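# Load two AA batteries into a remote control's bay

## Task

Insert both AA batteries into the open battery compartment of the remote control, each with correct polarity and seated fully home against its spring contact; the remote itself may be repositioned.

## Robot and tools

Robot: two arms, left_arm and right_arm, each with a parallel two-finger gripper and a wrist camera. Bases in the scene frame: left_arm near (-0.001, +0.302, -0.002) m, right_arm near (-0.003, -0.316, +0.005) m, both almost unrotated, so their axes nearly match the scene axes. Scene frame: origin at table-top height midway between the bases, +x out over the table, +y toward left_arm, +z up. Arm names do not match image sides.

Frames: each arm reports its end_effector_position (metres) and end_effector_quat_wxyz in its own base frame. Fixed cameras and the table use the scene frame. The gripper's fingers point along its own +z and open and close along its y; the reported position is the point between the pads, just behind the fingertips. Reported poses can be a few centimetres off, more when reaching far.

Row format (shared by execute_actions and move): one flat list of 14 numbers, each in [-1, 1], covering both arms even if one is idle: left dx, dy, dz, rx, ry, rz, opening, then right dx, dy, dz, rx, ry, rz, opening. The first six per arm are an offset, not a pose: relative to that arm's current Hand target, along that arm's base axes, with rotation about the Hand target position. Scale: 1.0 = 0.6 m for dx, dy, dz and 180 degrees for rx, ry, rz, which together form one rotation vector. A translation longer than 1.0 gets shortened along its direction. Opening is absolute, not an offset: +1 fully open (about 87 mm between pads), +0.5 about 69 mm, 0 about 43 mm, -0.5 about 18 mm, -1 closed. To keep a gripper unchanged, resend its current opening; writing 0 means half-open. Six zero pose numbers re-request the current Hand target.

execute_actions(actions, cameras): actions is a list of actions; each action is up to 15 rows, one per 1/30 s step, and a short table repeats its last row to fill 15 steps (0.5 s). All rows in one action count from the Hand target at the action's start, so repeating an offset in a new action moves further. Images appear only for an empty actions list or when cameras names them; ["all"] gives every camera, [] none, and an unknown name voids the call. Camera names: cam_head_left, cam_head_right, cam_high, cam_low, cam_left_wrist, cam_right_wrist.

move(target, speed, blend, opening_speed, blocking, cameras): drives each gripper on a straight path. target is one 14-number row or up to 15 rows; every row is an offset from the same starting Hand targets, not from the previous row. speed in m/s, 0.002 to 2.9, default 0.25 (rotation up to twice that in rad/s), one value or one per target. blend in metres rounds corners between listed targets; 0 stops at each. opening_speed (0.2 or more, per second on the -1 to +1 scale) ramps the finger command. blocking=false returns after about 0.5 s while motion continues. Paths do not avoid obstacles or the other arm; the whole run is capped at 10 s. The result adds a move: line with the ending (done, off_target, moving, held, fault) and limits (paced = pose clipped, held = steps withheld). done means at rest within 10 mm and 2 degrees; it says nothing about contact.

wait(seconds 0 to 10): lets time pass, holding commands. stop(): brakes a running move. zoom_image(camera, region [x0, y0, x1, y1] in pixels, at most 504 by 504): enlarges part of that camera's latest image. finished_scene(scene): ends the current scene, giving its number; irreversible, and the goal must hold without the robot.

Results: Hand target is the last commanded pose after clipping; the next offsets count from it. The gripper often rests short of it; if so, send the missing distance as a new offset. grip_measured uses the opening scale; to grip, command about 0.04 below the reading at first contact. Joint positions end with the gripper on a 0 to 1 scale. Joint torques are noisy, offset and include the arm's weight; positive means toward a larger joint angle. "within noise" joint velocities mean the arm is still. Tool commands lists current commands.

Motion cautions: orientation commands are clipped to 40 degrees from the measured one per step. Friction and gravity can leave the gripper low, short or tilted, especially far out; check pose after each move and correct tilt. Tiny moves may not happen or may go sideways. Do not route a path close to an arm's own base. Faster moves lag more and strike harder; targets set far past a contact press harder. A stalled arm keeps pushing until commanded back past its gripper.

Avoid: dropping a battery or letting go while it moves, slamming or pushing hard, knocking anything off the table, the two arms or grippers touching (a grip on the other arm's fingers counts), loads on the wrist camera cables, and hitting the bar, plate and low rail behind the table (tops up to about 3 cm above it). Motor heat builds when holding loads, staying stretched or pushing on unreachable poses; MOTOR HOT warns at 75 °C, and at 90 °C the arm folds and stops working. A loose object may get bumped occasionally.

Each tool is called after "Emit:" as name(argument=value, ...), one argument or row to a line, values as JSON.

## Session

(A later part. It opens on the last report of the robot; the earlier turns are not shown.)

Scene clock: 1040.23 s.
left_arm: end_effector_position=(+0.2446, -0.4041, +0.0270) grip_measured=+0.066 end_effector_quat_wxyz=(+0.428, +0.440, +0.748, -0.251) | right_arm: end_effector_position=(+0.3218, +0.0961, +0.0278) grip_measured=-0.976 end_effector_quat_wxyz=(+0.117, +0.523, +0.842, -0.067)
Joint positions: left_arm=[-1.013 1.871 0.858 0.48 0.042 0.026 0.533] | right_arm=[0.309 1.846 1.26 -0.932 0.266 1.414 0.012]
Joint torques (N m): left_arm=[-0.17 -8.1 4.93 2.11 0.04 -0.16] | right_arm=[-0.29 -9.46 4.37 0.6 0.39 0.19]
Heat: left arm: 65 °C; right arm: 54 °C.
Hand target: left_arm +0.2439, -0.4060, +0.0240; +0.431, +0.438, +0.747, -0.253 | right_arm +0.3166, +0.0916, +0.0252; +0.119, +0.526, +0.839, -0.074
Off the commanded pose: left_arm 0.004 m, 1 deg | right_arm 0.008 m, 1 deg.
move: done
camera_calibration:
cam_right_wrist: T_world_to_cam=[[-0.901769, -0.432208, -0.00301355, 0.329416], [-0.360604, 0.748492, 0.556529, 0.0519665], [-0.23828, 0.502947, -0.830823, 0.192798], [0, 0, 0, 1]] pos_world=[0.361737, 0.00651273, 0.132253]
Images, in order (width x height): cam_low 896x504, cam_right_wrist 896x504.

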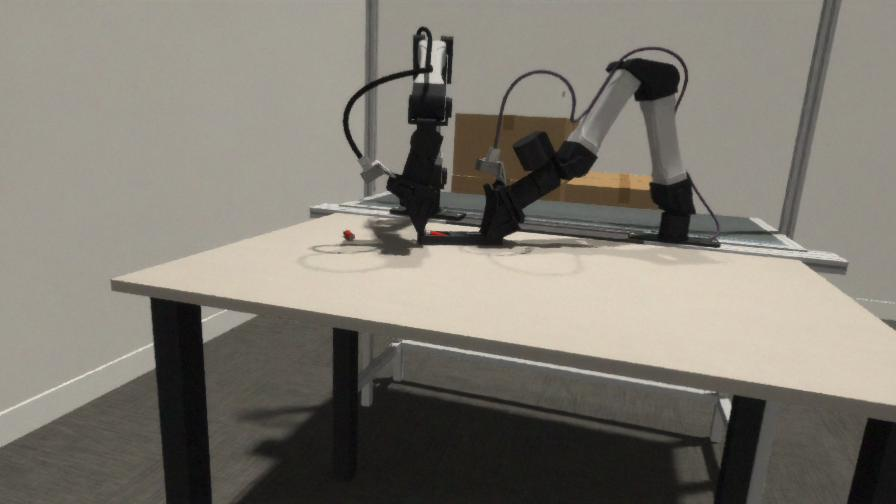

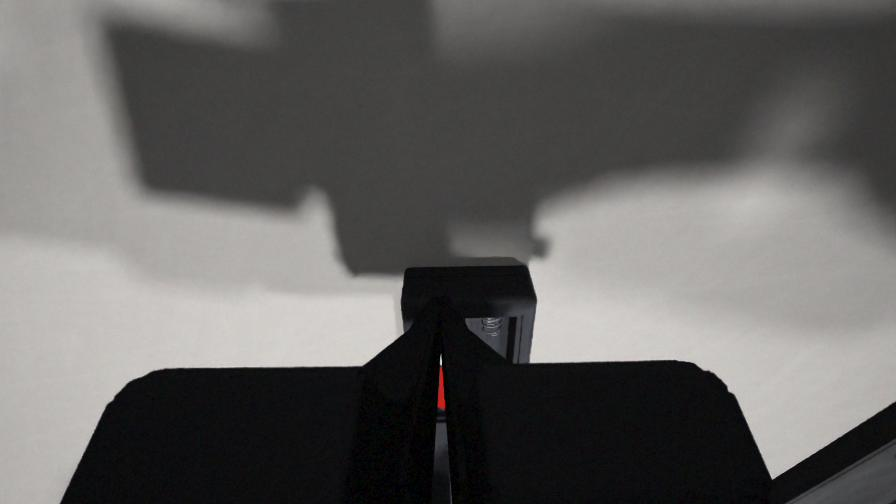

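Emit:
move(
  target=[0,0,0,0,0,0,0.0, -0.0007,0.0212,-0.002,0,0,0,-1.0],
  speed=0.04,
  cameras=["cam_right_wrist","cam_low","cam_left_wrist"],
)

Emit:
zoom_image(
  camera="cam_right_wrist",
  region=[370, 200, 570, 420],
)

Emit:
zoom_image(
  camera="cam_low",
  region=[395, 205, 475, 250],
)

Emit:
zoom_image(
  camera="cam_left_wrist",
  region=[350, 0, 550, 100],
)

Scene clock: 1045.87 s.
left_arm: end_effector_position=(+0.2446, -0.4041, +0.0270) grip_measured=+0.066 end_effector_quat_wxyz=(+0.428, +0.440, +0.748, -0.251) | right_arm: end_effector_position=(+0.3215, +0.0999, +0.0280) grip_measured=-0.976 end_effector_quat_wxyz=(+0.127, +0.525, +0.839, -0.071)
Joint positions: left_arm=[-1.013 1.871 0.858 0.48 0.042 0.026 0.533] | right_arm=[0.331 1.846 1.26 -0.934 0.287 1.443 0.012]
Joint torques (N m): left_arm=[-0.4 -8.08 4.94 2.14 0.06 -0.1] | right_arm=[1.03 -7.97 6.02 0.51 0.18 0.28]
Heat: left arm: 65 °C; right arm: 54 °C.
Hand target: left_arm +0.2439, -0.4060, +0.0240; +0.431, +0.438, +0.747, -0.253 | right_arm +0.3161, +0.1043, +0.0240; +0.118, +0.526, +0.839, -0.074
Off the commanded pose: left_arm 0.004 m, 1 deg | right_arm 0.008 m, 1 deg.
move: done
camera_calibration:
cam_left_wrist: T_world_to_cam=[[-0.873376, -0.487011, -0.0058781, 0.0154981], [-0.478809, 0.860751, -0.17277, 0.492419], [0.0892004, -0.148079, -0.984945, 0.0896936], [0, 0, 0, 1]] pos_world=[0.241309, -0.403021, 0.17351]
cam_right_wrist: T_world_to_cam=[[-0.904489, -0.42645, -0.00638576, 0.331141], [-0.36222, 0.760181, 0.539371, 0.0486846], [-0.225161, 0.490168, -0.842044, 0.188352], [0, 0, 0, 1]] pos_world=[0.359557, 0.0118814, 0.134457]
Images, in order (width x height): cam_low 896x504, cam_left_wrist 896x504, cam_right_wrist 896x504.

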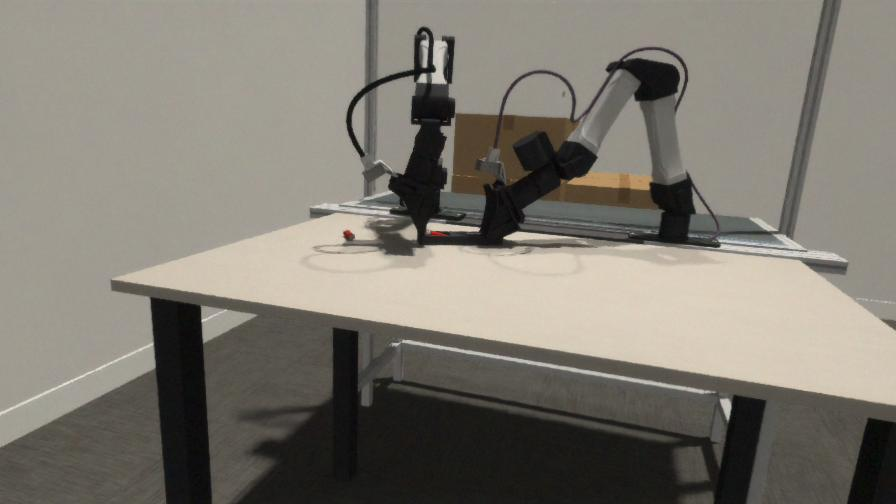

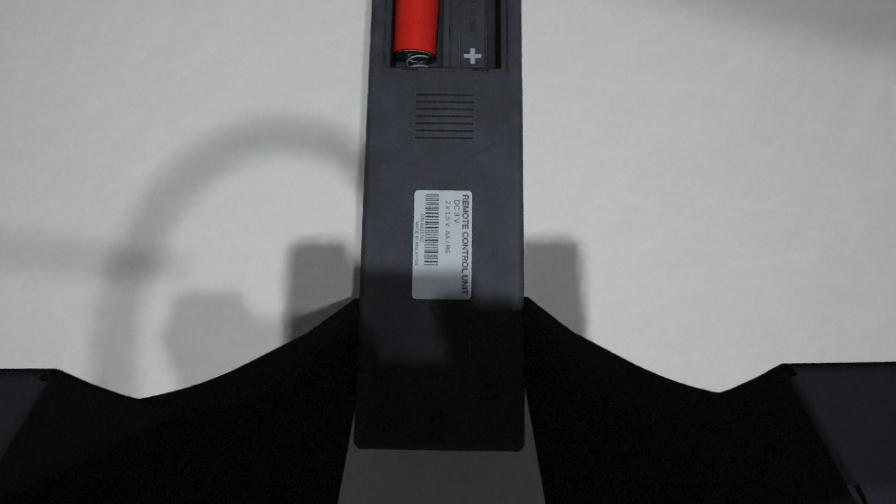

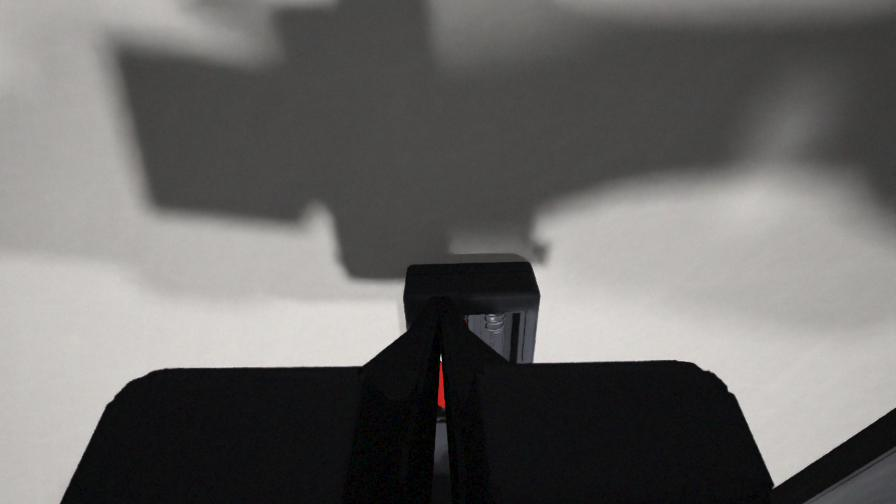

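Scaled by 2.291.

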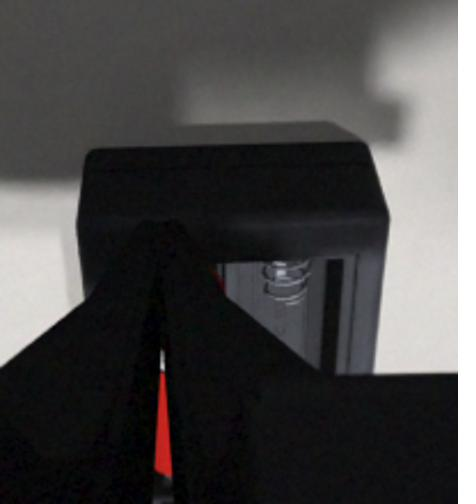

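Scaled by 6.300.

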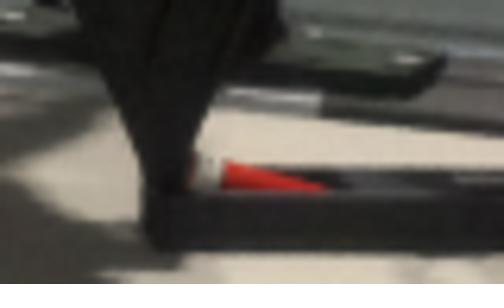

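Scaled by 2.520.

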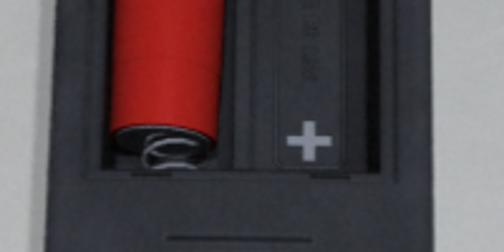

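Emit:
move(
  target=[0,0,0,0,0,0,0.0, -0.008,0.0085,-0.003,0,0,0,-1.0],
  speed=0.04,
  cameras=["cam_right_wrist","cam_low","cam_left_wrist"],
)

Emit:
zoom_image(
  camera="cam_right_wrist",
  region=[370, 200, 570, 420],
)

Emit:
zoom_image(
  camera="cam_low",
  region=[395, 205, 475, 250],
)

Emit:
zoom_image(
  camera="cam_left_wrist",
  region=[350, 0, 550, 100],
)

Scene clock: 1050.50 s.
left_arm: end_effector_position=(+0.2447, -0.4040, +0.0270) grip_measured=+0.066 end_effector_quat_wxyz=(+0.428, +0.440, +0.748, -0.251) | right_arm: end_effector_position=(+0.3217, +0.1006, +0.0280) grip_measured=-0.976 end_effector_quat_wxyz=(+0.136, +0.527, +0.836, -0.077)
Joint positions: left_arm=[-1.013 1.871 0.858 0.48 0.041 0.026 0.533] | right_arm=[0.345 1.846 1.258 -0.934 0.31 1.462 0.012]
Joint torques (N m): left_arm=[-0.08 -8.23 5.08 2.1 0.05 -0.17] | right_arm=[1.54 -8.44 4.71 0.53 -0.06 0.26]
Heat: left arm: 65 °C; right arm: 53 °C.
Hand target: left_arm +0.2440, -0.4060, +0.0240; +0.431, +0.438, +0.747, -0.253 | right_arm +0.3113, +0.1093, +0.0222; +0.118, +0.526, +0.839, -0.074
Off the commanded pose: left_arm 0.004 m, 1 deg | right_arm 0.015 m, 2 deg.
move: off_target (right_arm)
camera_calibration:
cam_left_wrist: T_world_to_cam=[[-0.873245, -0.487243, -0.00610875, 0.0154136], [-0.479009, 0.860654, -0.172696, 0.492415], [0.0894022, -0.147879, -0.984956, 0.0897272], [0, 0, 0, 1]] pos_world=[0.24131, -0.403021, 0.17351]
cam_right_wrist: T_world_to_cam=[[-0.906947, -0.421161, -0.00841528, 0.331989], [-0.363576, 0.772537, 0.520575, 0.0479369], [-0.212745, 0.475194, -0.853774, 0.185908], [0, 0, 0, 1]] pos_world=[0.358076, 0.0144454, 0.136563]
Images, in order (width x height): cam_low 896x504, cam_left_wrist 896x504, cam_right_wrist 896x504.

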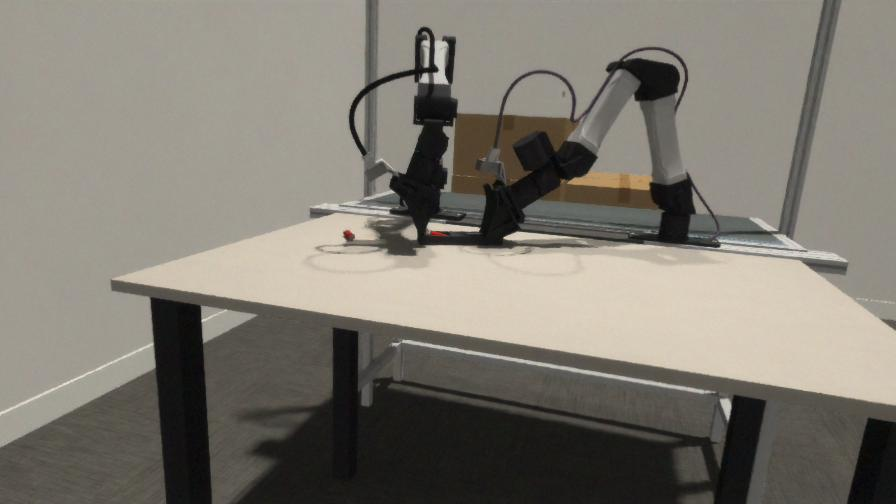

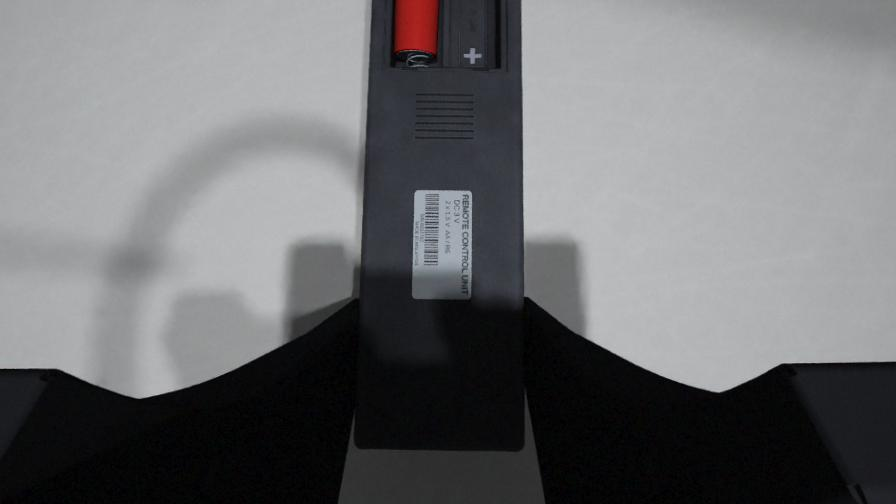

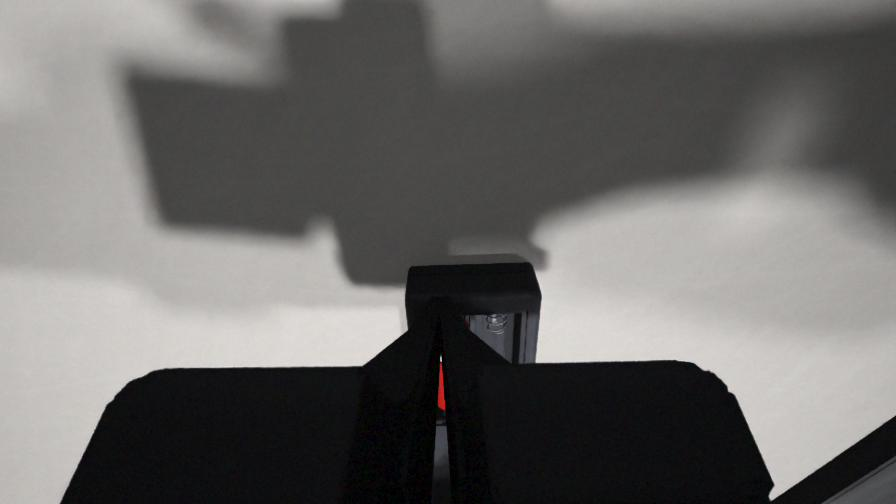

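Scaled by 2.291.

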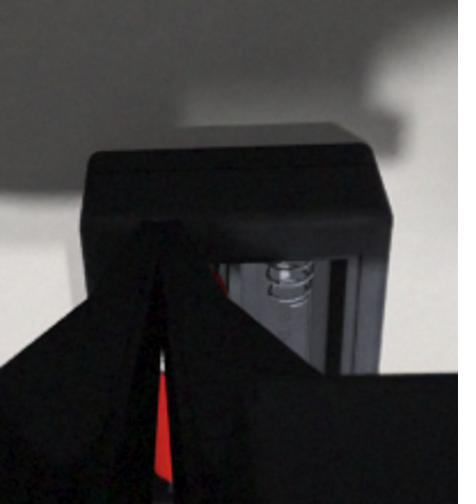

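Scaled by 6.300.

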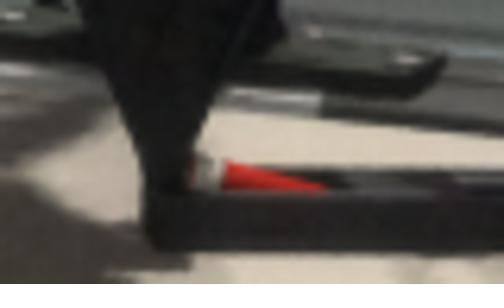

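Scaled by 2.520.

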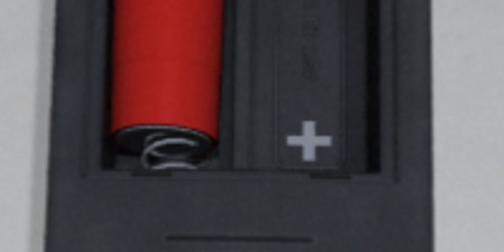

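Emit:
move(
  target=[0,0,0,0,0,0,0.0, -0.0045,0.013,-0.002,0,0,0,-1.0],
  speed=0.04,
  cameras=["cam_right_wrist","cam_low","cam_left_wrist"],
)

Emit:
zoom_image(
  camera="cam_right_wrist",
  region=[370, 200, 570, 420],
)

Emit:
zoom_image(
  camera="cam_low",
  region=[395, 205, 475, 250],
)

Emit:
zoom_image(
  camera="cam_left_wrist",
  region=[350, 0, 550, 100],
)

Scene clock: 1054.87 s.
left_arm: end_effector_position=(+0.2451, -0.4038, +0.0270) grip_measured=+0.066 end_effector_quat_wxyz=(+0.429, +0.439, +0.749, -0.249) | right_arm: end_effector_position=(+0.3227, +0.1018, +0.0285) grip_measured=-0.976 end_effector_quat_wxyz=(+0.149, +0.530, +0.831, -0.082)
Joint positions: left_arm=[-1.013 1.871 0.858 0.48 0.038 0.026 0.533] | right_arm=[0.362 1.846 1.258 -0.934 0.338 1.488 0.012]
Joint torques (N m): left_arm=[-0.09 -8.08 4.71 2.11 0.07 -0.13] | right_arm=[2.28 -8.08 4.88 0.47 -0.34 0.29]
Heat: left arm: 65 °C; right arm: 53 °C.
Hand target: left_arm +0.2440, -0.4060, +0.0240; +0.431, +0.438, +0.747, -0.253 | right_arm +0.3086, +0.1171, +0.0210; +0.118, +0.526, +0.839, -0.074
Off the commanded pose: left_arm 0.004 m, 1 deg | right_arm 0.022 m, 4 deg.
move: off_target (right_arm)
camera_calibration:
cam_left_wrist: T_world_to_cam=[[-0.871933, -0.489565, -0.00765427, 0.0147434], [-0.481073, 0.859509, -0.172666, 0.492504], [0.09111, -0.146871, -0.984951, 0.0897088], [0, 0, 0, 1]] pos_world=[0.241612, -0.402918, 0.17351]
cam_right_wrist: T_world_to_cam=[[-0.910596, -0.413041, -0.0145707, 0.333978], [-0.365087, 0.78735, 0.496782, 0.0468802], [-0.193719, 0.457687, -0.867753, 0.18207], [0, 0, 0, 1]] pos_world=[0.356505, 0.0177043, 0.139569]
Images, in order (width x height): cam_low 896x504, cam_left_wrist 896x504, cam_right_wrist 896x504.

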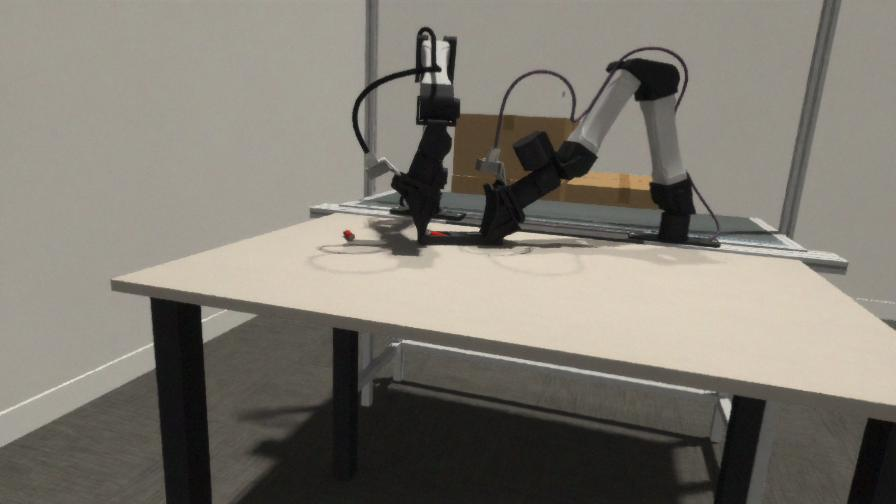

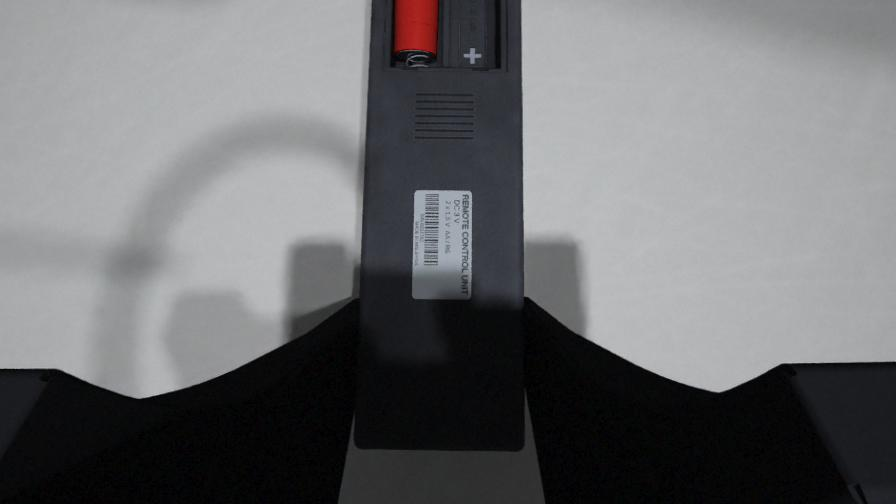

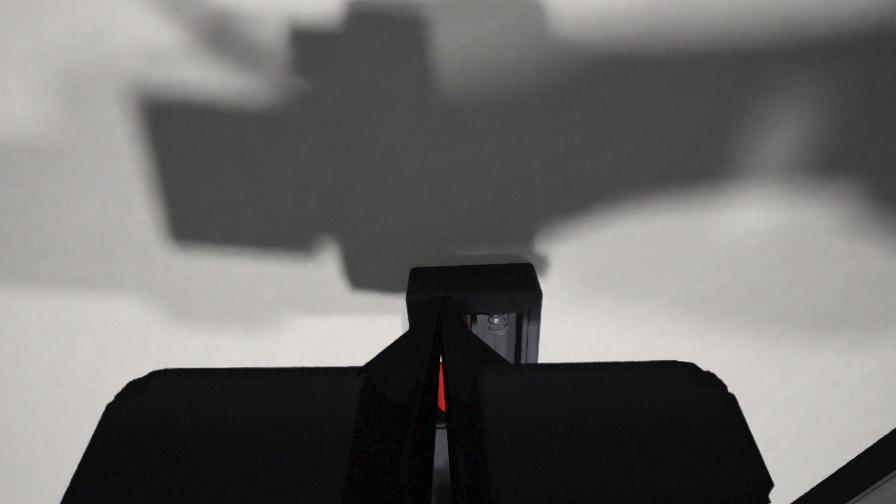

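Scaled by 2.291.

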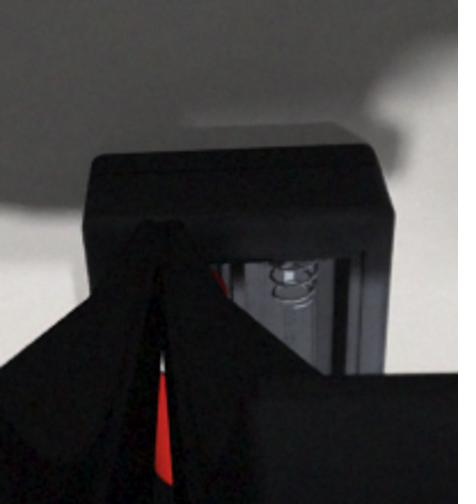

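Scaled by 6.300.

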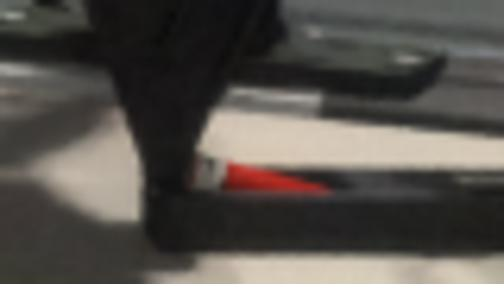

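Scaled by 2.520.

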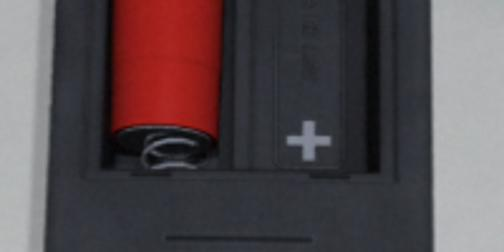

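Emit:
move(
  target=[0,0,0,0,0,0,0.0, -0.0100,0.018,-0.003,0,0,0,-1.0],
  speed=0.04,
  cameras=["cam_low","cam_left_wrist"],
)

Emit:
zoom_image(
  camera="cam_low",
  region=[395, 205, 475, 250],
)

Emit:
zoom_image(
  camera="cam_left_wrist",
  region=[350, 0, 550, 100],
)

Scene clock: 1063.37 s.
left_arm: end_effector_position=(+0.2451, -0.4036, +0.0268) grip_measured=+0.066 end_effector_quat_wxyz=(+0.429, +0.439, +0.749, -0.249) | right_arm: end_effector_position=(+0.3225, +0.1029, +0.0281) grip_measured=-0.976 end_effector_quat_wxyz=(+0.168, +0.533, +0.824, -0.092)
Joint positions: left_arm=[-1.013 1.871 0.858 0.479 0.038 0.026 0.533] | right_arm=[0.388 1.846 1.253 -0.934 0.382 1.528 0.012]
Joint torques (N m): left_arm=[-0.17 -7.97 4.92 2.12 0.06 -0.17] | right_arm=[3.18 -8.09 4.89 0.38 -0.78 0.25]
Heat: left arm: 66 °C; right arm: 52 °C.
Hand target: left_arm +0.2439, -0.4060, +0.0240; +0.431, +0.438, +0.747, -0.253 | right_arm +0.3026, +0.1279, +0.0192; +0.118, +0.526, +0.839, -0.074
Off the commanded pose: left_arm 0.004 m, 1 deg | right_arm 0.033 m, 6 deg.
move: off_target (right_arm)
camera_calibration:
cam_left_wrist: T_world_to_cam=[[-0.871791, -0.489816, -0.00782494, 0.0146855], [-0.481368, 0.859501, -0.171878, 0.492315], [0.0909142, -0.146075, -0.985087, 0.089917], [0, 0, 0, 1]] pos_world=[0.241613, -0.402817, 0.173309]
Images, in order (width x height): cam_low 896x504, cam_left_wrist 896x504.

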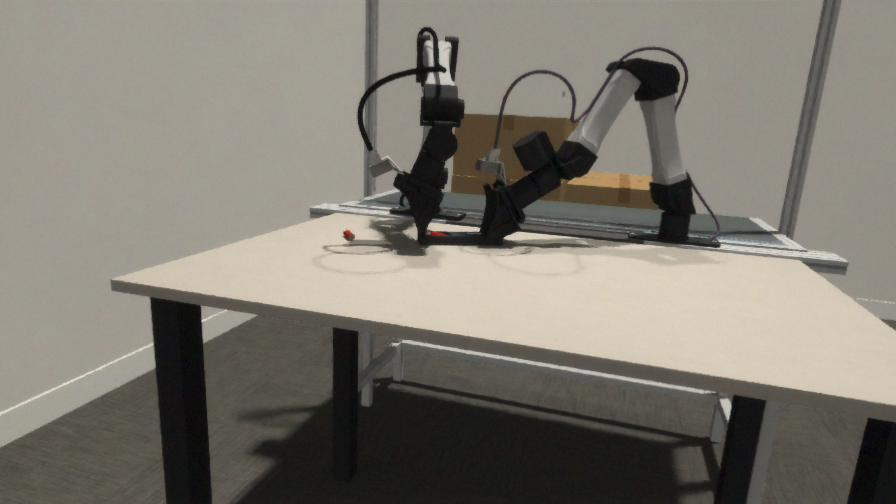

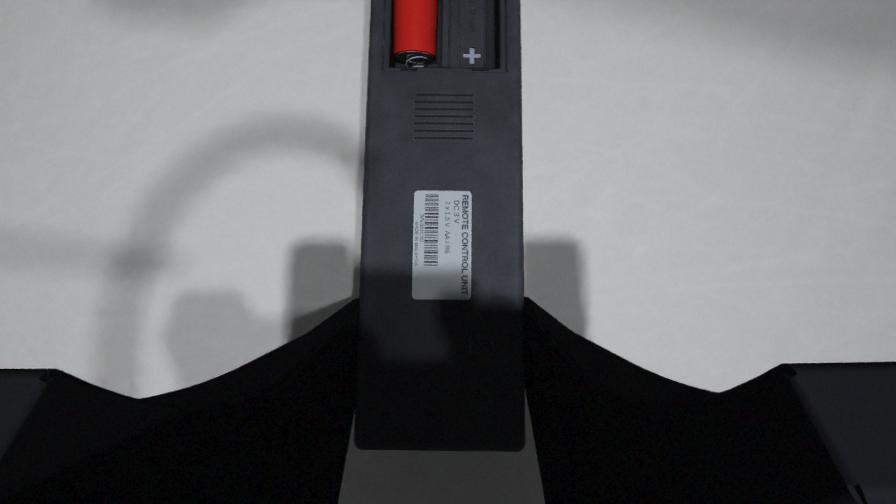

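Scaled by 6.300.

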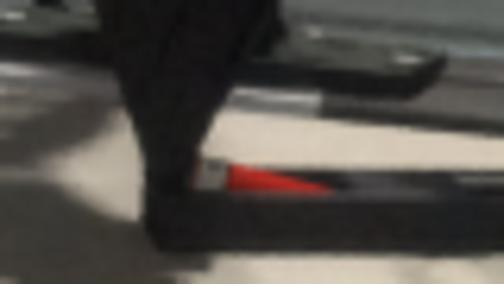

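Scaled by 2.520.

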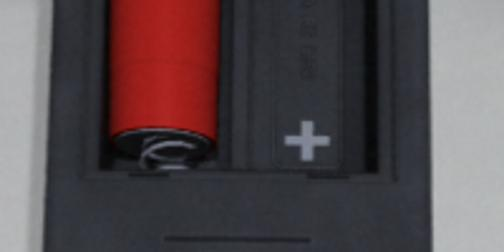

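Emit:
move(
  target=[
    [0,0,0,0,0,0,0.0, 0.042,-0.062,0.015,0,0,0,-1.0],
    [0,0,0,0,0,0,0.0, 0.042,-0.062,0.09,0,0,0,-1.0],
  ],
  speed=0.05,
  cameras=["cam_low","cam_left_wrist","cam_right_wrist"],
)

Emit:
zoom_image(
  camera="cam_low",
  region=[395, 205, 475, 250],
)

Emit:
zoom_image(
  camera="cam_left_wrist",
  region=[350, 0, 550, 100],
)

Emit:
zoom_image(
  camera="cam_right_wrist",
  region=[370, 200, 570, 420],
)

Scene clock: 1071.80 s.
left_arm: end_effector_position=(+0.2451, -0.4037, +0.0269) grip_measured=+0.066 end_effector_quat_wxyz=(+0.429, +0.439, +0.749, -0.249) | right_arm: end_effector_position=(+0.3232, +0.0892, +0.0578) grip_measured=-0.976 end_effector_quat_wxyz=(+0.110, +0.525, +0.839, -0.092)
Joint positions: left_arm=[-1.013 1.871 0.858 0.48 0.038 0.026 0.533] | right_arm=[0.3 1.854 1.394 -1.105 0.288 1.417 0.012]
Joint torques (N m): left_arm=[-0.1 -7.9 4.86 2.12 0.08 -0.12] | right_arm=[-0.62 -11.45 9.13 0.33 0.16 0.03]
Heat: left arm: 66 °C; right arm: 53 °C.
Hand target: left_arm +0.2440, -0.4060, +0.0240; +0.431, +0.438, +0.747, -0.253 | right_arm +0.3278, +0.0907, +0.0732; +0.118, +0.526, +0.839, -0.074
Off the commanded pose: left_arm 0.004 m, 1 deg | right_arm 0.016 m, 2 deg.
move: off_target (right_arm)
camera_calibration:
cam_left_wrist: T_world_to_cam=[[-0.871768, -0.489857, -0.0077957, 0.0146588], [-0.481372, 0.859409, -0.172329, 0.492374], [0.0911163, -0.146478, -0.985009, 0.0897913], [0, 0, 0, 1]] pos_world=[0.241613, -0.402817, 0.17341]
cam_right_wrist: T_world_to_cam=[[-0.906434, -0.419924, 0.045185, 0.325467], [-0.330466, 0.771788, 0.543263, 0.0298274], [-0.263003, 0.4775, -0.838345, 0.232251], [0, 0, 0, 1]] pos_world=[0.365954, 0.00275093, 0.163796]
Images, in order (width x height): cam_low 896x504, cam_left_wrist 896x504, cam_right_wrist 896x504.

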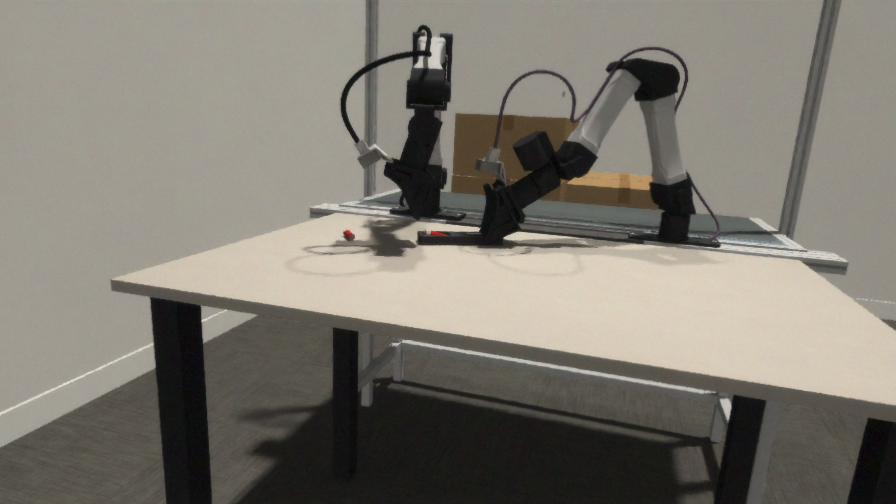

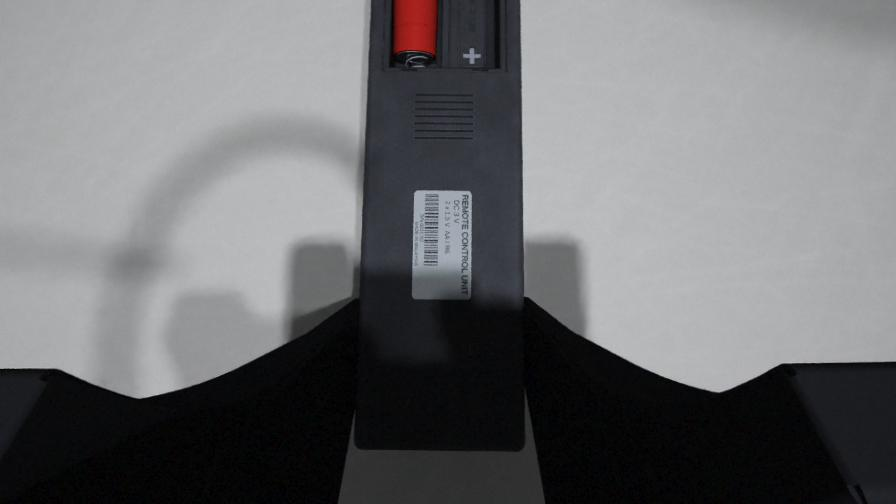

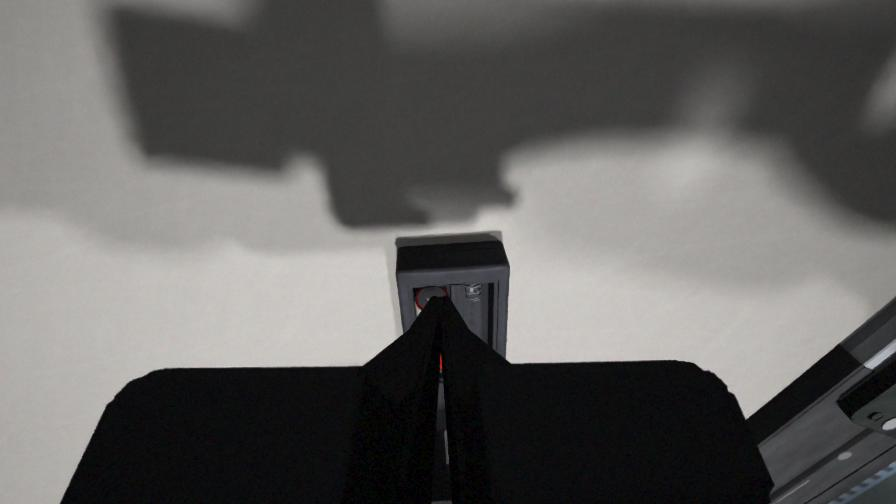

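Scaled by 6.300.

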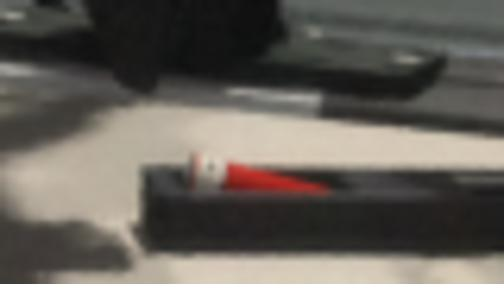

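Scaled by 2.520.

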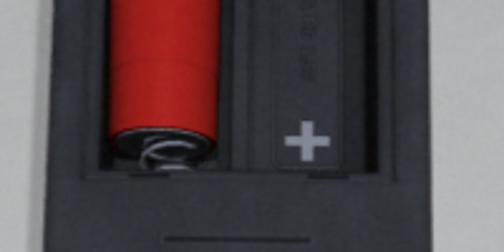

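Scaled by 2.291.

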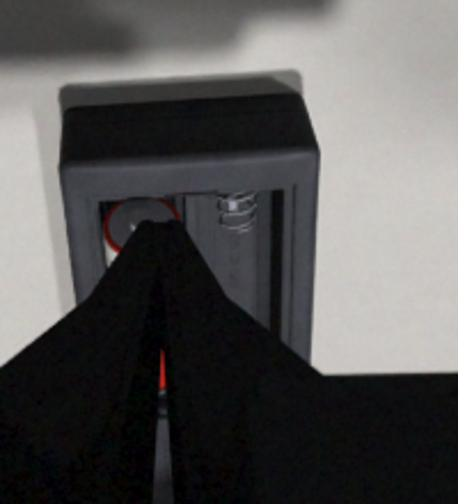

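Emit:
move(
  target=[0,0,0,0,0,0,0.0, -0.0218,0.026,-0.0303,0.08,0.0387,0,-1.0],
  speed=0.08,
  cameras=["cam_low","cam_right_wrist"],
)

Emit:
zoom_image(
  camera="cam_low",
  region=[395, 205, 475, 250],
)

Emit:
zoom_image(
  camera="cam_right_wrist",
  region=[370, 150, 570, 370],
)

Scene clock: 1081.13 s.
left_arm: end_effector_position=(+0.2451, -0.4037, +0.0269) grip_measured=+0.066 end_effector_quat_wxyz=(+0.429, +0.439, +0.749, -0.249) | right_arm: end_effector_position=(+0.3160, +0.1071, +0.0597) grip_measured=-0.976 end_effector_quat_wxyz=(+0.007, +0.532, +0.847, -0.002)
Joint positions: left_arm=[-1.013 1.871 0.858 0.48 0.038 0.026 0.533] | right_arm=[0.212 1.853 1.384 -1.094 0.013 1.334 0.012]
Joint torques (N m): left_arm=[-0.27 -8.02 4.68 2.11 0.08 -0.13] | right_arm=[-0.85 -8.13 5.67 0.6 -0.03 0.02]
Heat: left arm: 66 °C; right arm: 55 °C.
Hand target: left_arm +0.2440, -0.4060, +0.0240; +0.431, +0.438, +0.747, -0.253 | right_arm +0.3147, +0.1062, +0.0551; +0.001, +0.531, +0.847, +0.000
Off the commanded pose: left_arm 0.004 m, 1 deg | right_arm 0.005 m, 1 deg.
move: done
camera_calibration:
cam_right_wrist: T_world_to_cam=[[-0.905731, -0.423808, 0.00609578, 0.328858], [-0.276751, 0.602223, 0.748823, 0.00157528], [-0.321028, 0.676546, -0.662742, 0.209943], [0, 0, 0, 1]] pos_world=[0.365691, -0.00361229, 0.135954]
Images, in order (width x height): cam_low 896x504, cam_right_wrist 896x504.

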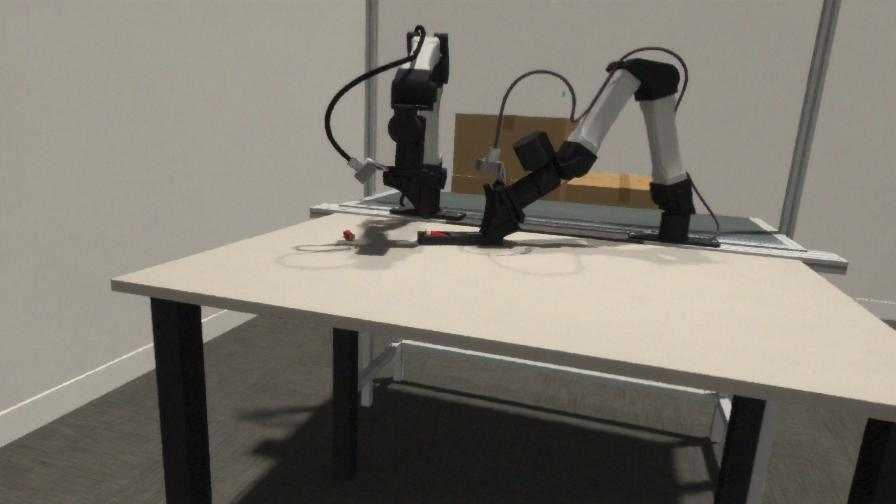

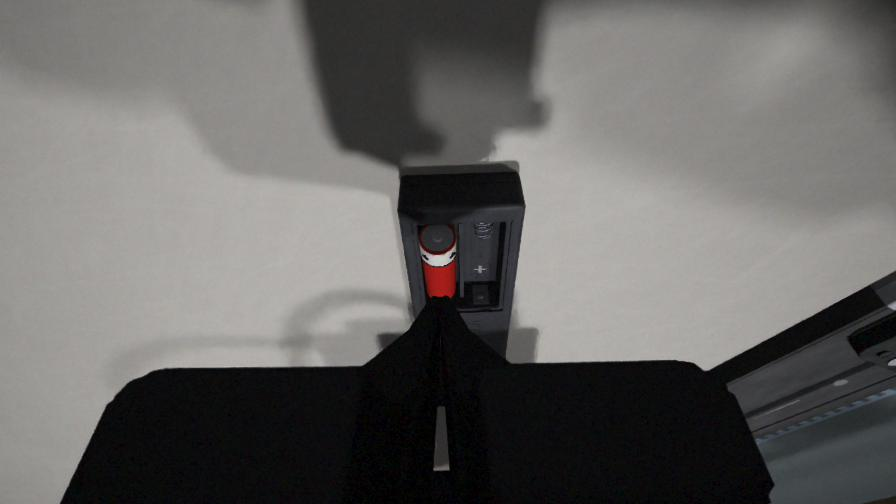

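Scaled by 6.300.

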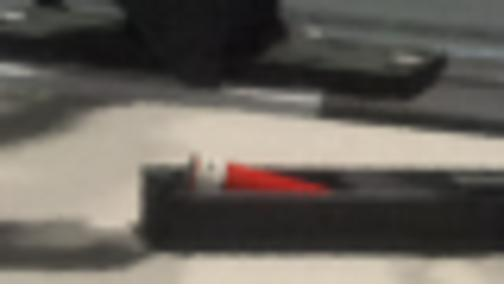

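Scaled by 2.291.

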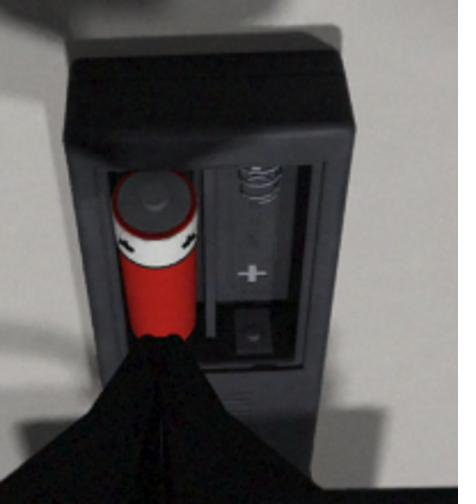

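Emit:
move(
  target=[0,0,0,0,0,0,0.0, -0.002,-0.001,-0.0583,0,0,0,-1.0],
  speed=0.05,
  cameras=["cam_low","cam_right_wrist"],
)

Emit:
zoom_image(
  camera="cam_low",
  region=[395, 205, 475, 250],
)

Emit:
zoom_image(
  camera="cam_right_wrist",
  region=[370, 200, 570, 420],
)

Scene clock: 1086.83 s.
left_arm: end_effector_position=(+0.2460, -0.4033, +0.0269) grip_measured=+0.066 end_effector_quat_wxyz=(+0.430, +0.438, +0.750, -0.247) | right_arm: end_effector_position=(+0.3093, +0.1062, +0.0257) grip_measured=-0.976 end_effector_quat_wxyz=(+0.000, +0.530, +0.848, -0.007)
Joint positions: left_arm=[-1.013 1.871 0.858 0.48 0.032 0.025 0.533] | right_arm=[0.212 1.884 1.283 -0.98 0.01 1.33 0.012]
Joint torques (N m): left_arm=[-0.05 -7.9 5.09 2.14 0.17 -0.11] | right_arm=[-0.94 -7.75 5.74 0.78 0 0.07]
Heat: left arm: 66 °C; right arm: 55 °C.
Hand target: left_arm +0.2439, -0.4060, +0.0240; +0.431, +0.438, +0.747, -0.253 | right_arm +0.3135, +0.1057, +0.0201; +0.001, +0.531, +0.847, +0.000
Off the commanded pose: left_arm 0.005 m, 1 deg | right_arm 0.007 m, 1 deg.
move: done
camera_calibration:
cam_right_wrist: T_world_to_cam=[[-0.903668, -0.427579, 0.0236701, 0.321983], [-0.265016, 0.601806, 0.75339, 0.021976], [-0.336378, 0.674542, -0.657148, 0.190745], [0, 0, 0, 1]] pos_world=[0.360953, -0.0042177, 0.10117]
Images, in order (width x height): cam_low 896x504, cam_right_wrist 896x504.

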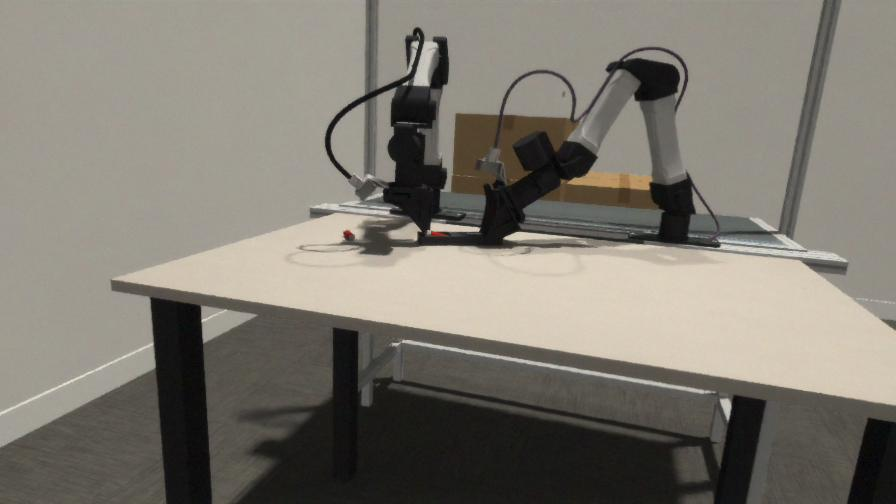

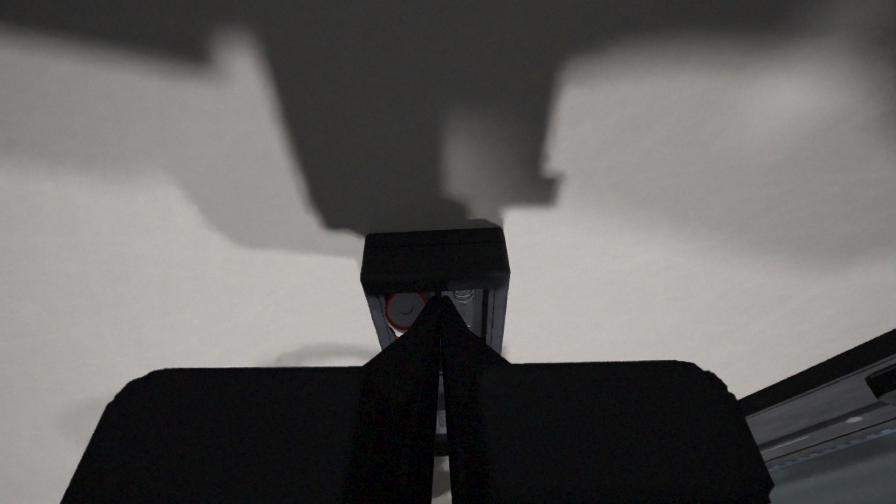

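Scaled by 6.300.

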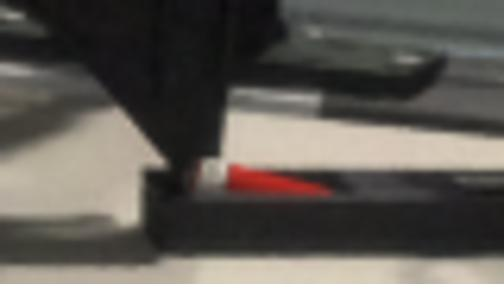

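Scaled by 2.291.

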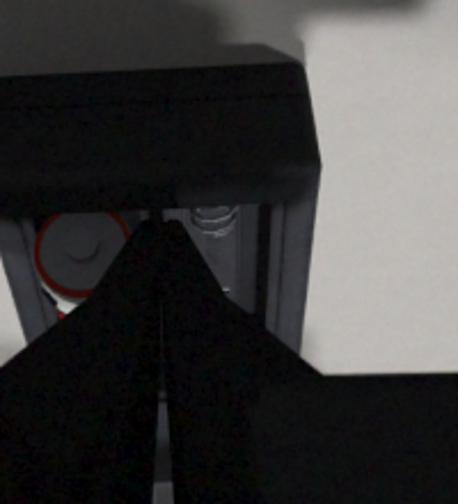

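Emit:
execute_actions(
  actions=[],
  cameras=["cam_low", "cam_left_wrist", "cam_right_wrist"],
)

Scene clock: 1112.97 s.
left_arm: end_effector_position=(+0.2460, -0.4032, +0.0269) grip_measured=+0.066 end_effector_quat_wxyz=(+0.430, +0.438, +0.750, -0.247) | right_arm: end_effector_position=(+0.3094, +0.1062, +0.0257) grip_measured=-0.976 end_effector_quat_wxyz=(+0.000, +0.530, +0.848, -0.007)
Joint positions: left_arm=[-1.013 1.871 0.858 0.48 0.032 0.025 0.533] | right_arm=[0.212 1.884 1.283 -0.98 0.01 1.33 0.012]
Joint velocities: within noise
Joint torques (N m): left_arm=[-0.4 -8.08 5.15 2.11 0.13 -0.14] | right_arm=[-0.95 -7.72 5.75 0.77 0 0.06]
Heat: left arm: 67 °C; right arm: 53 °C.
Hand target: left_arm +0.2439, -0.4060, +0.0240; +0.431, +0.438, +0.747, -0.253 | right_arm +0.3135, +0.1057, +0.0201; +0.001, +0.531, +0.847, +0.000
Tool commands: left_gripper/opening=+0.0 right_gripper/opening=-1.0
Off the commanded pose: left_arm 0.005 m, 1 deg | right_arm 0.007 m, 1 deg.
camera_calibration:
cam_left_wrist: T_world_to_cam=[[-0.868785, -0.495097, -0.00957596, 0.0128141], [-0.486257, 0.85661, -0.172549, 0.492497], [0.0936312, -0.145251, -0.984954, 0.0896573], [0, 0, 0, 1]] pos_world=[0.242218, -0.402511, 0.173411]
cam_right_wrist: T_world_to_cam=[[-0.903689, -0.427556, 0.0232904, 0.32203], [-0.265283, 0.601744, 0.753346, 0.0220771], [-0.336112, 0.674611, -0.657212, 0.190656], [0, 0, 0, 1]] pos_world=[0.360954, -0.00421749, 0.10117]
Images, in order (width x height): cam_low 896x504, cam_left_wrist 896x504, cam_right_wrist 896x504.

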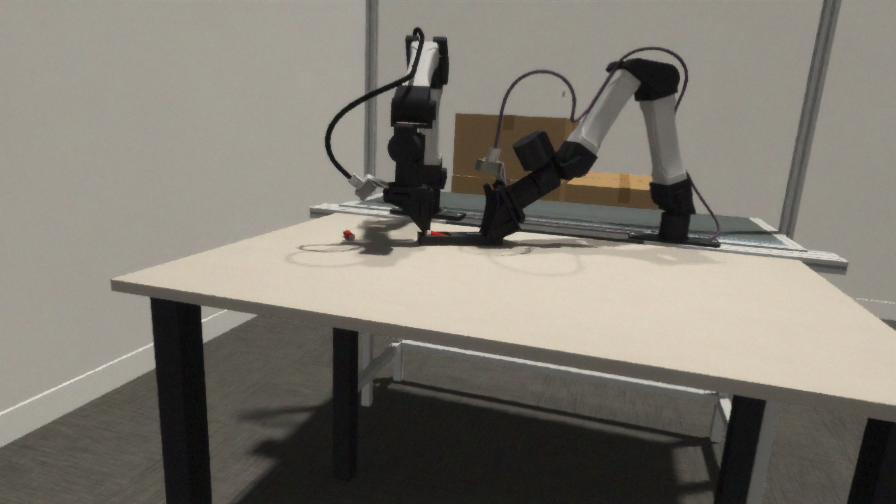

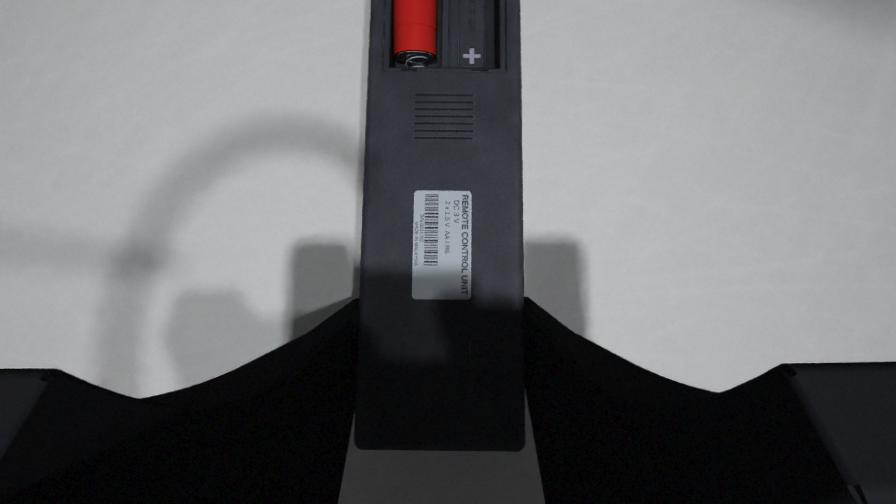

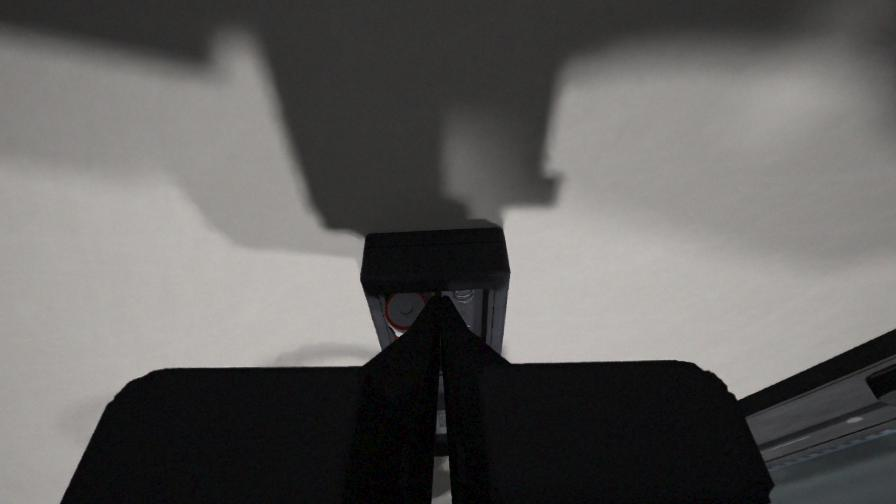

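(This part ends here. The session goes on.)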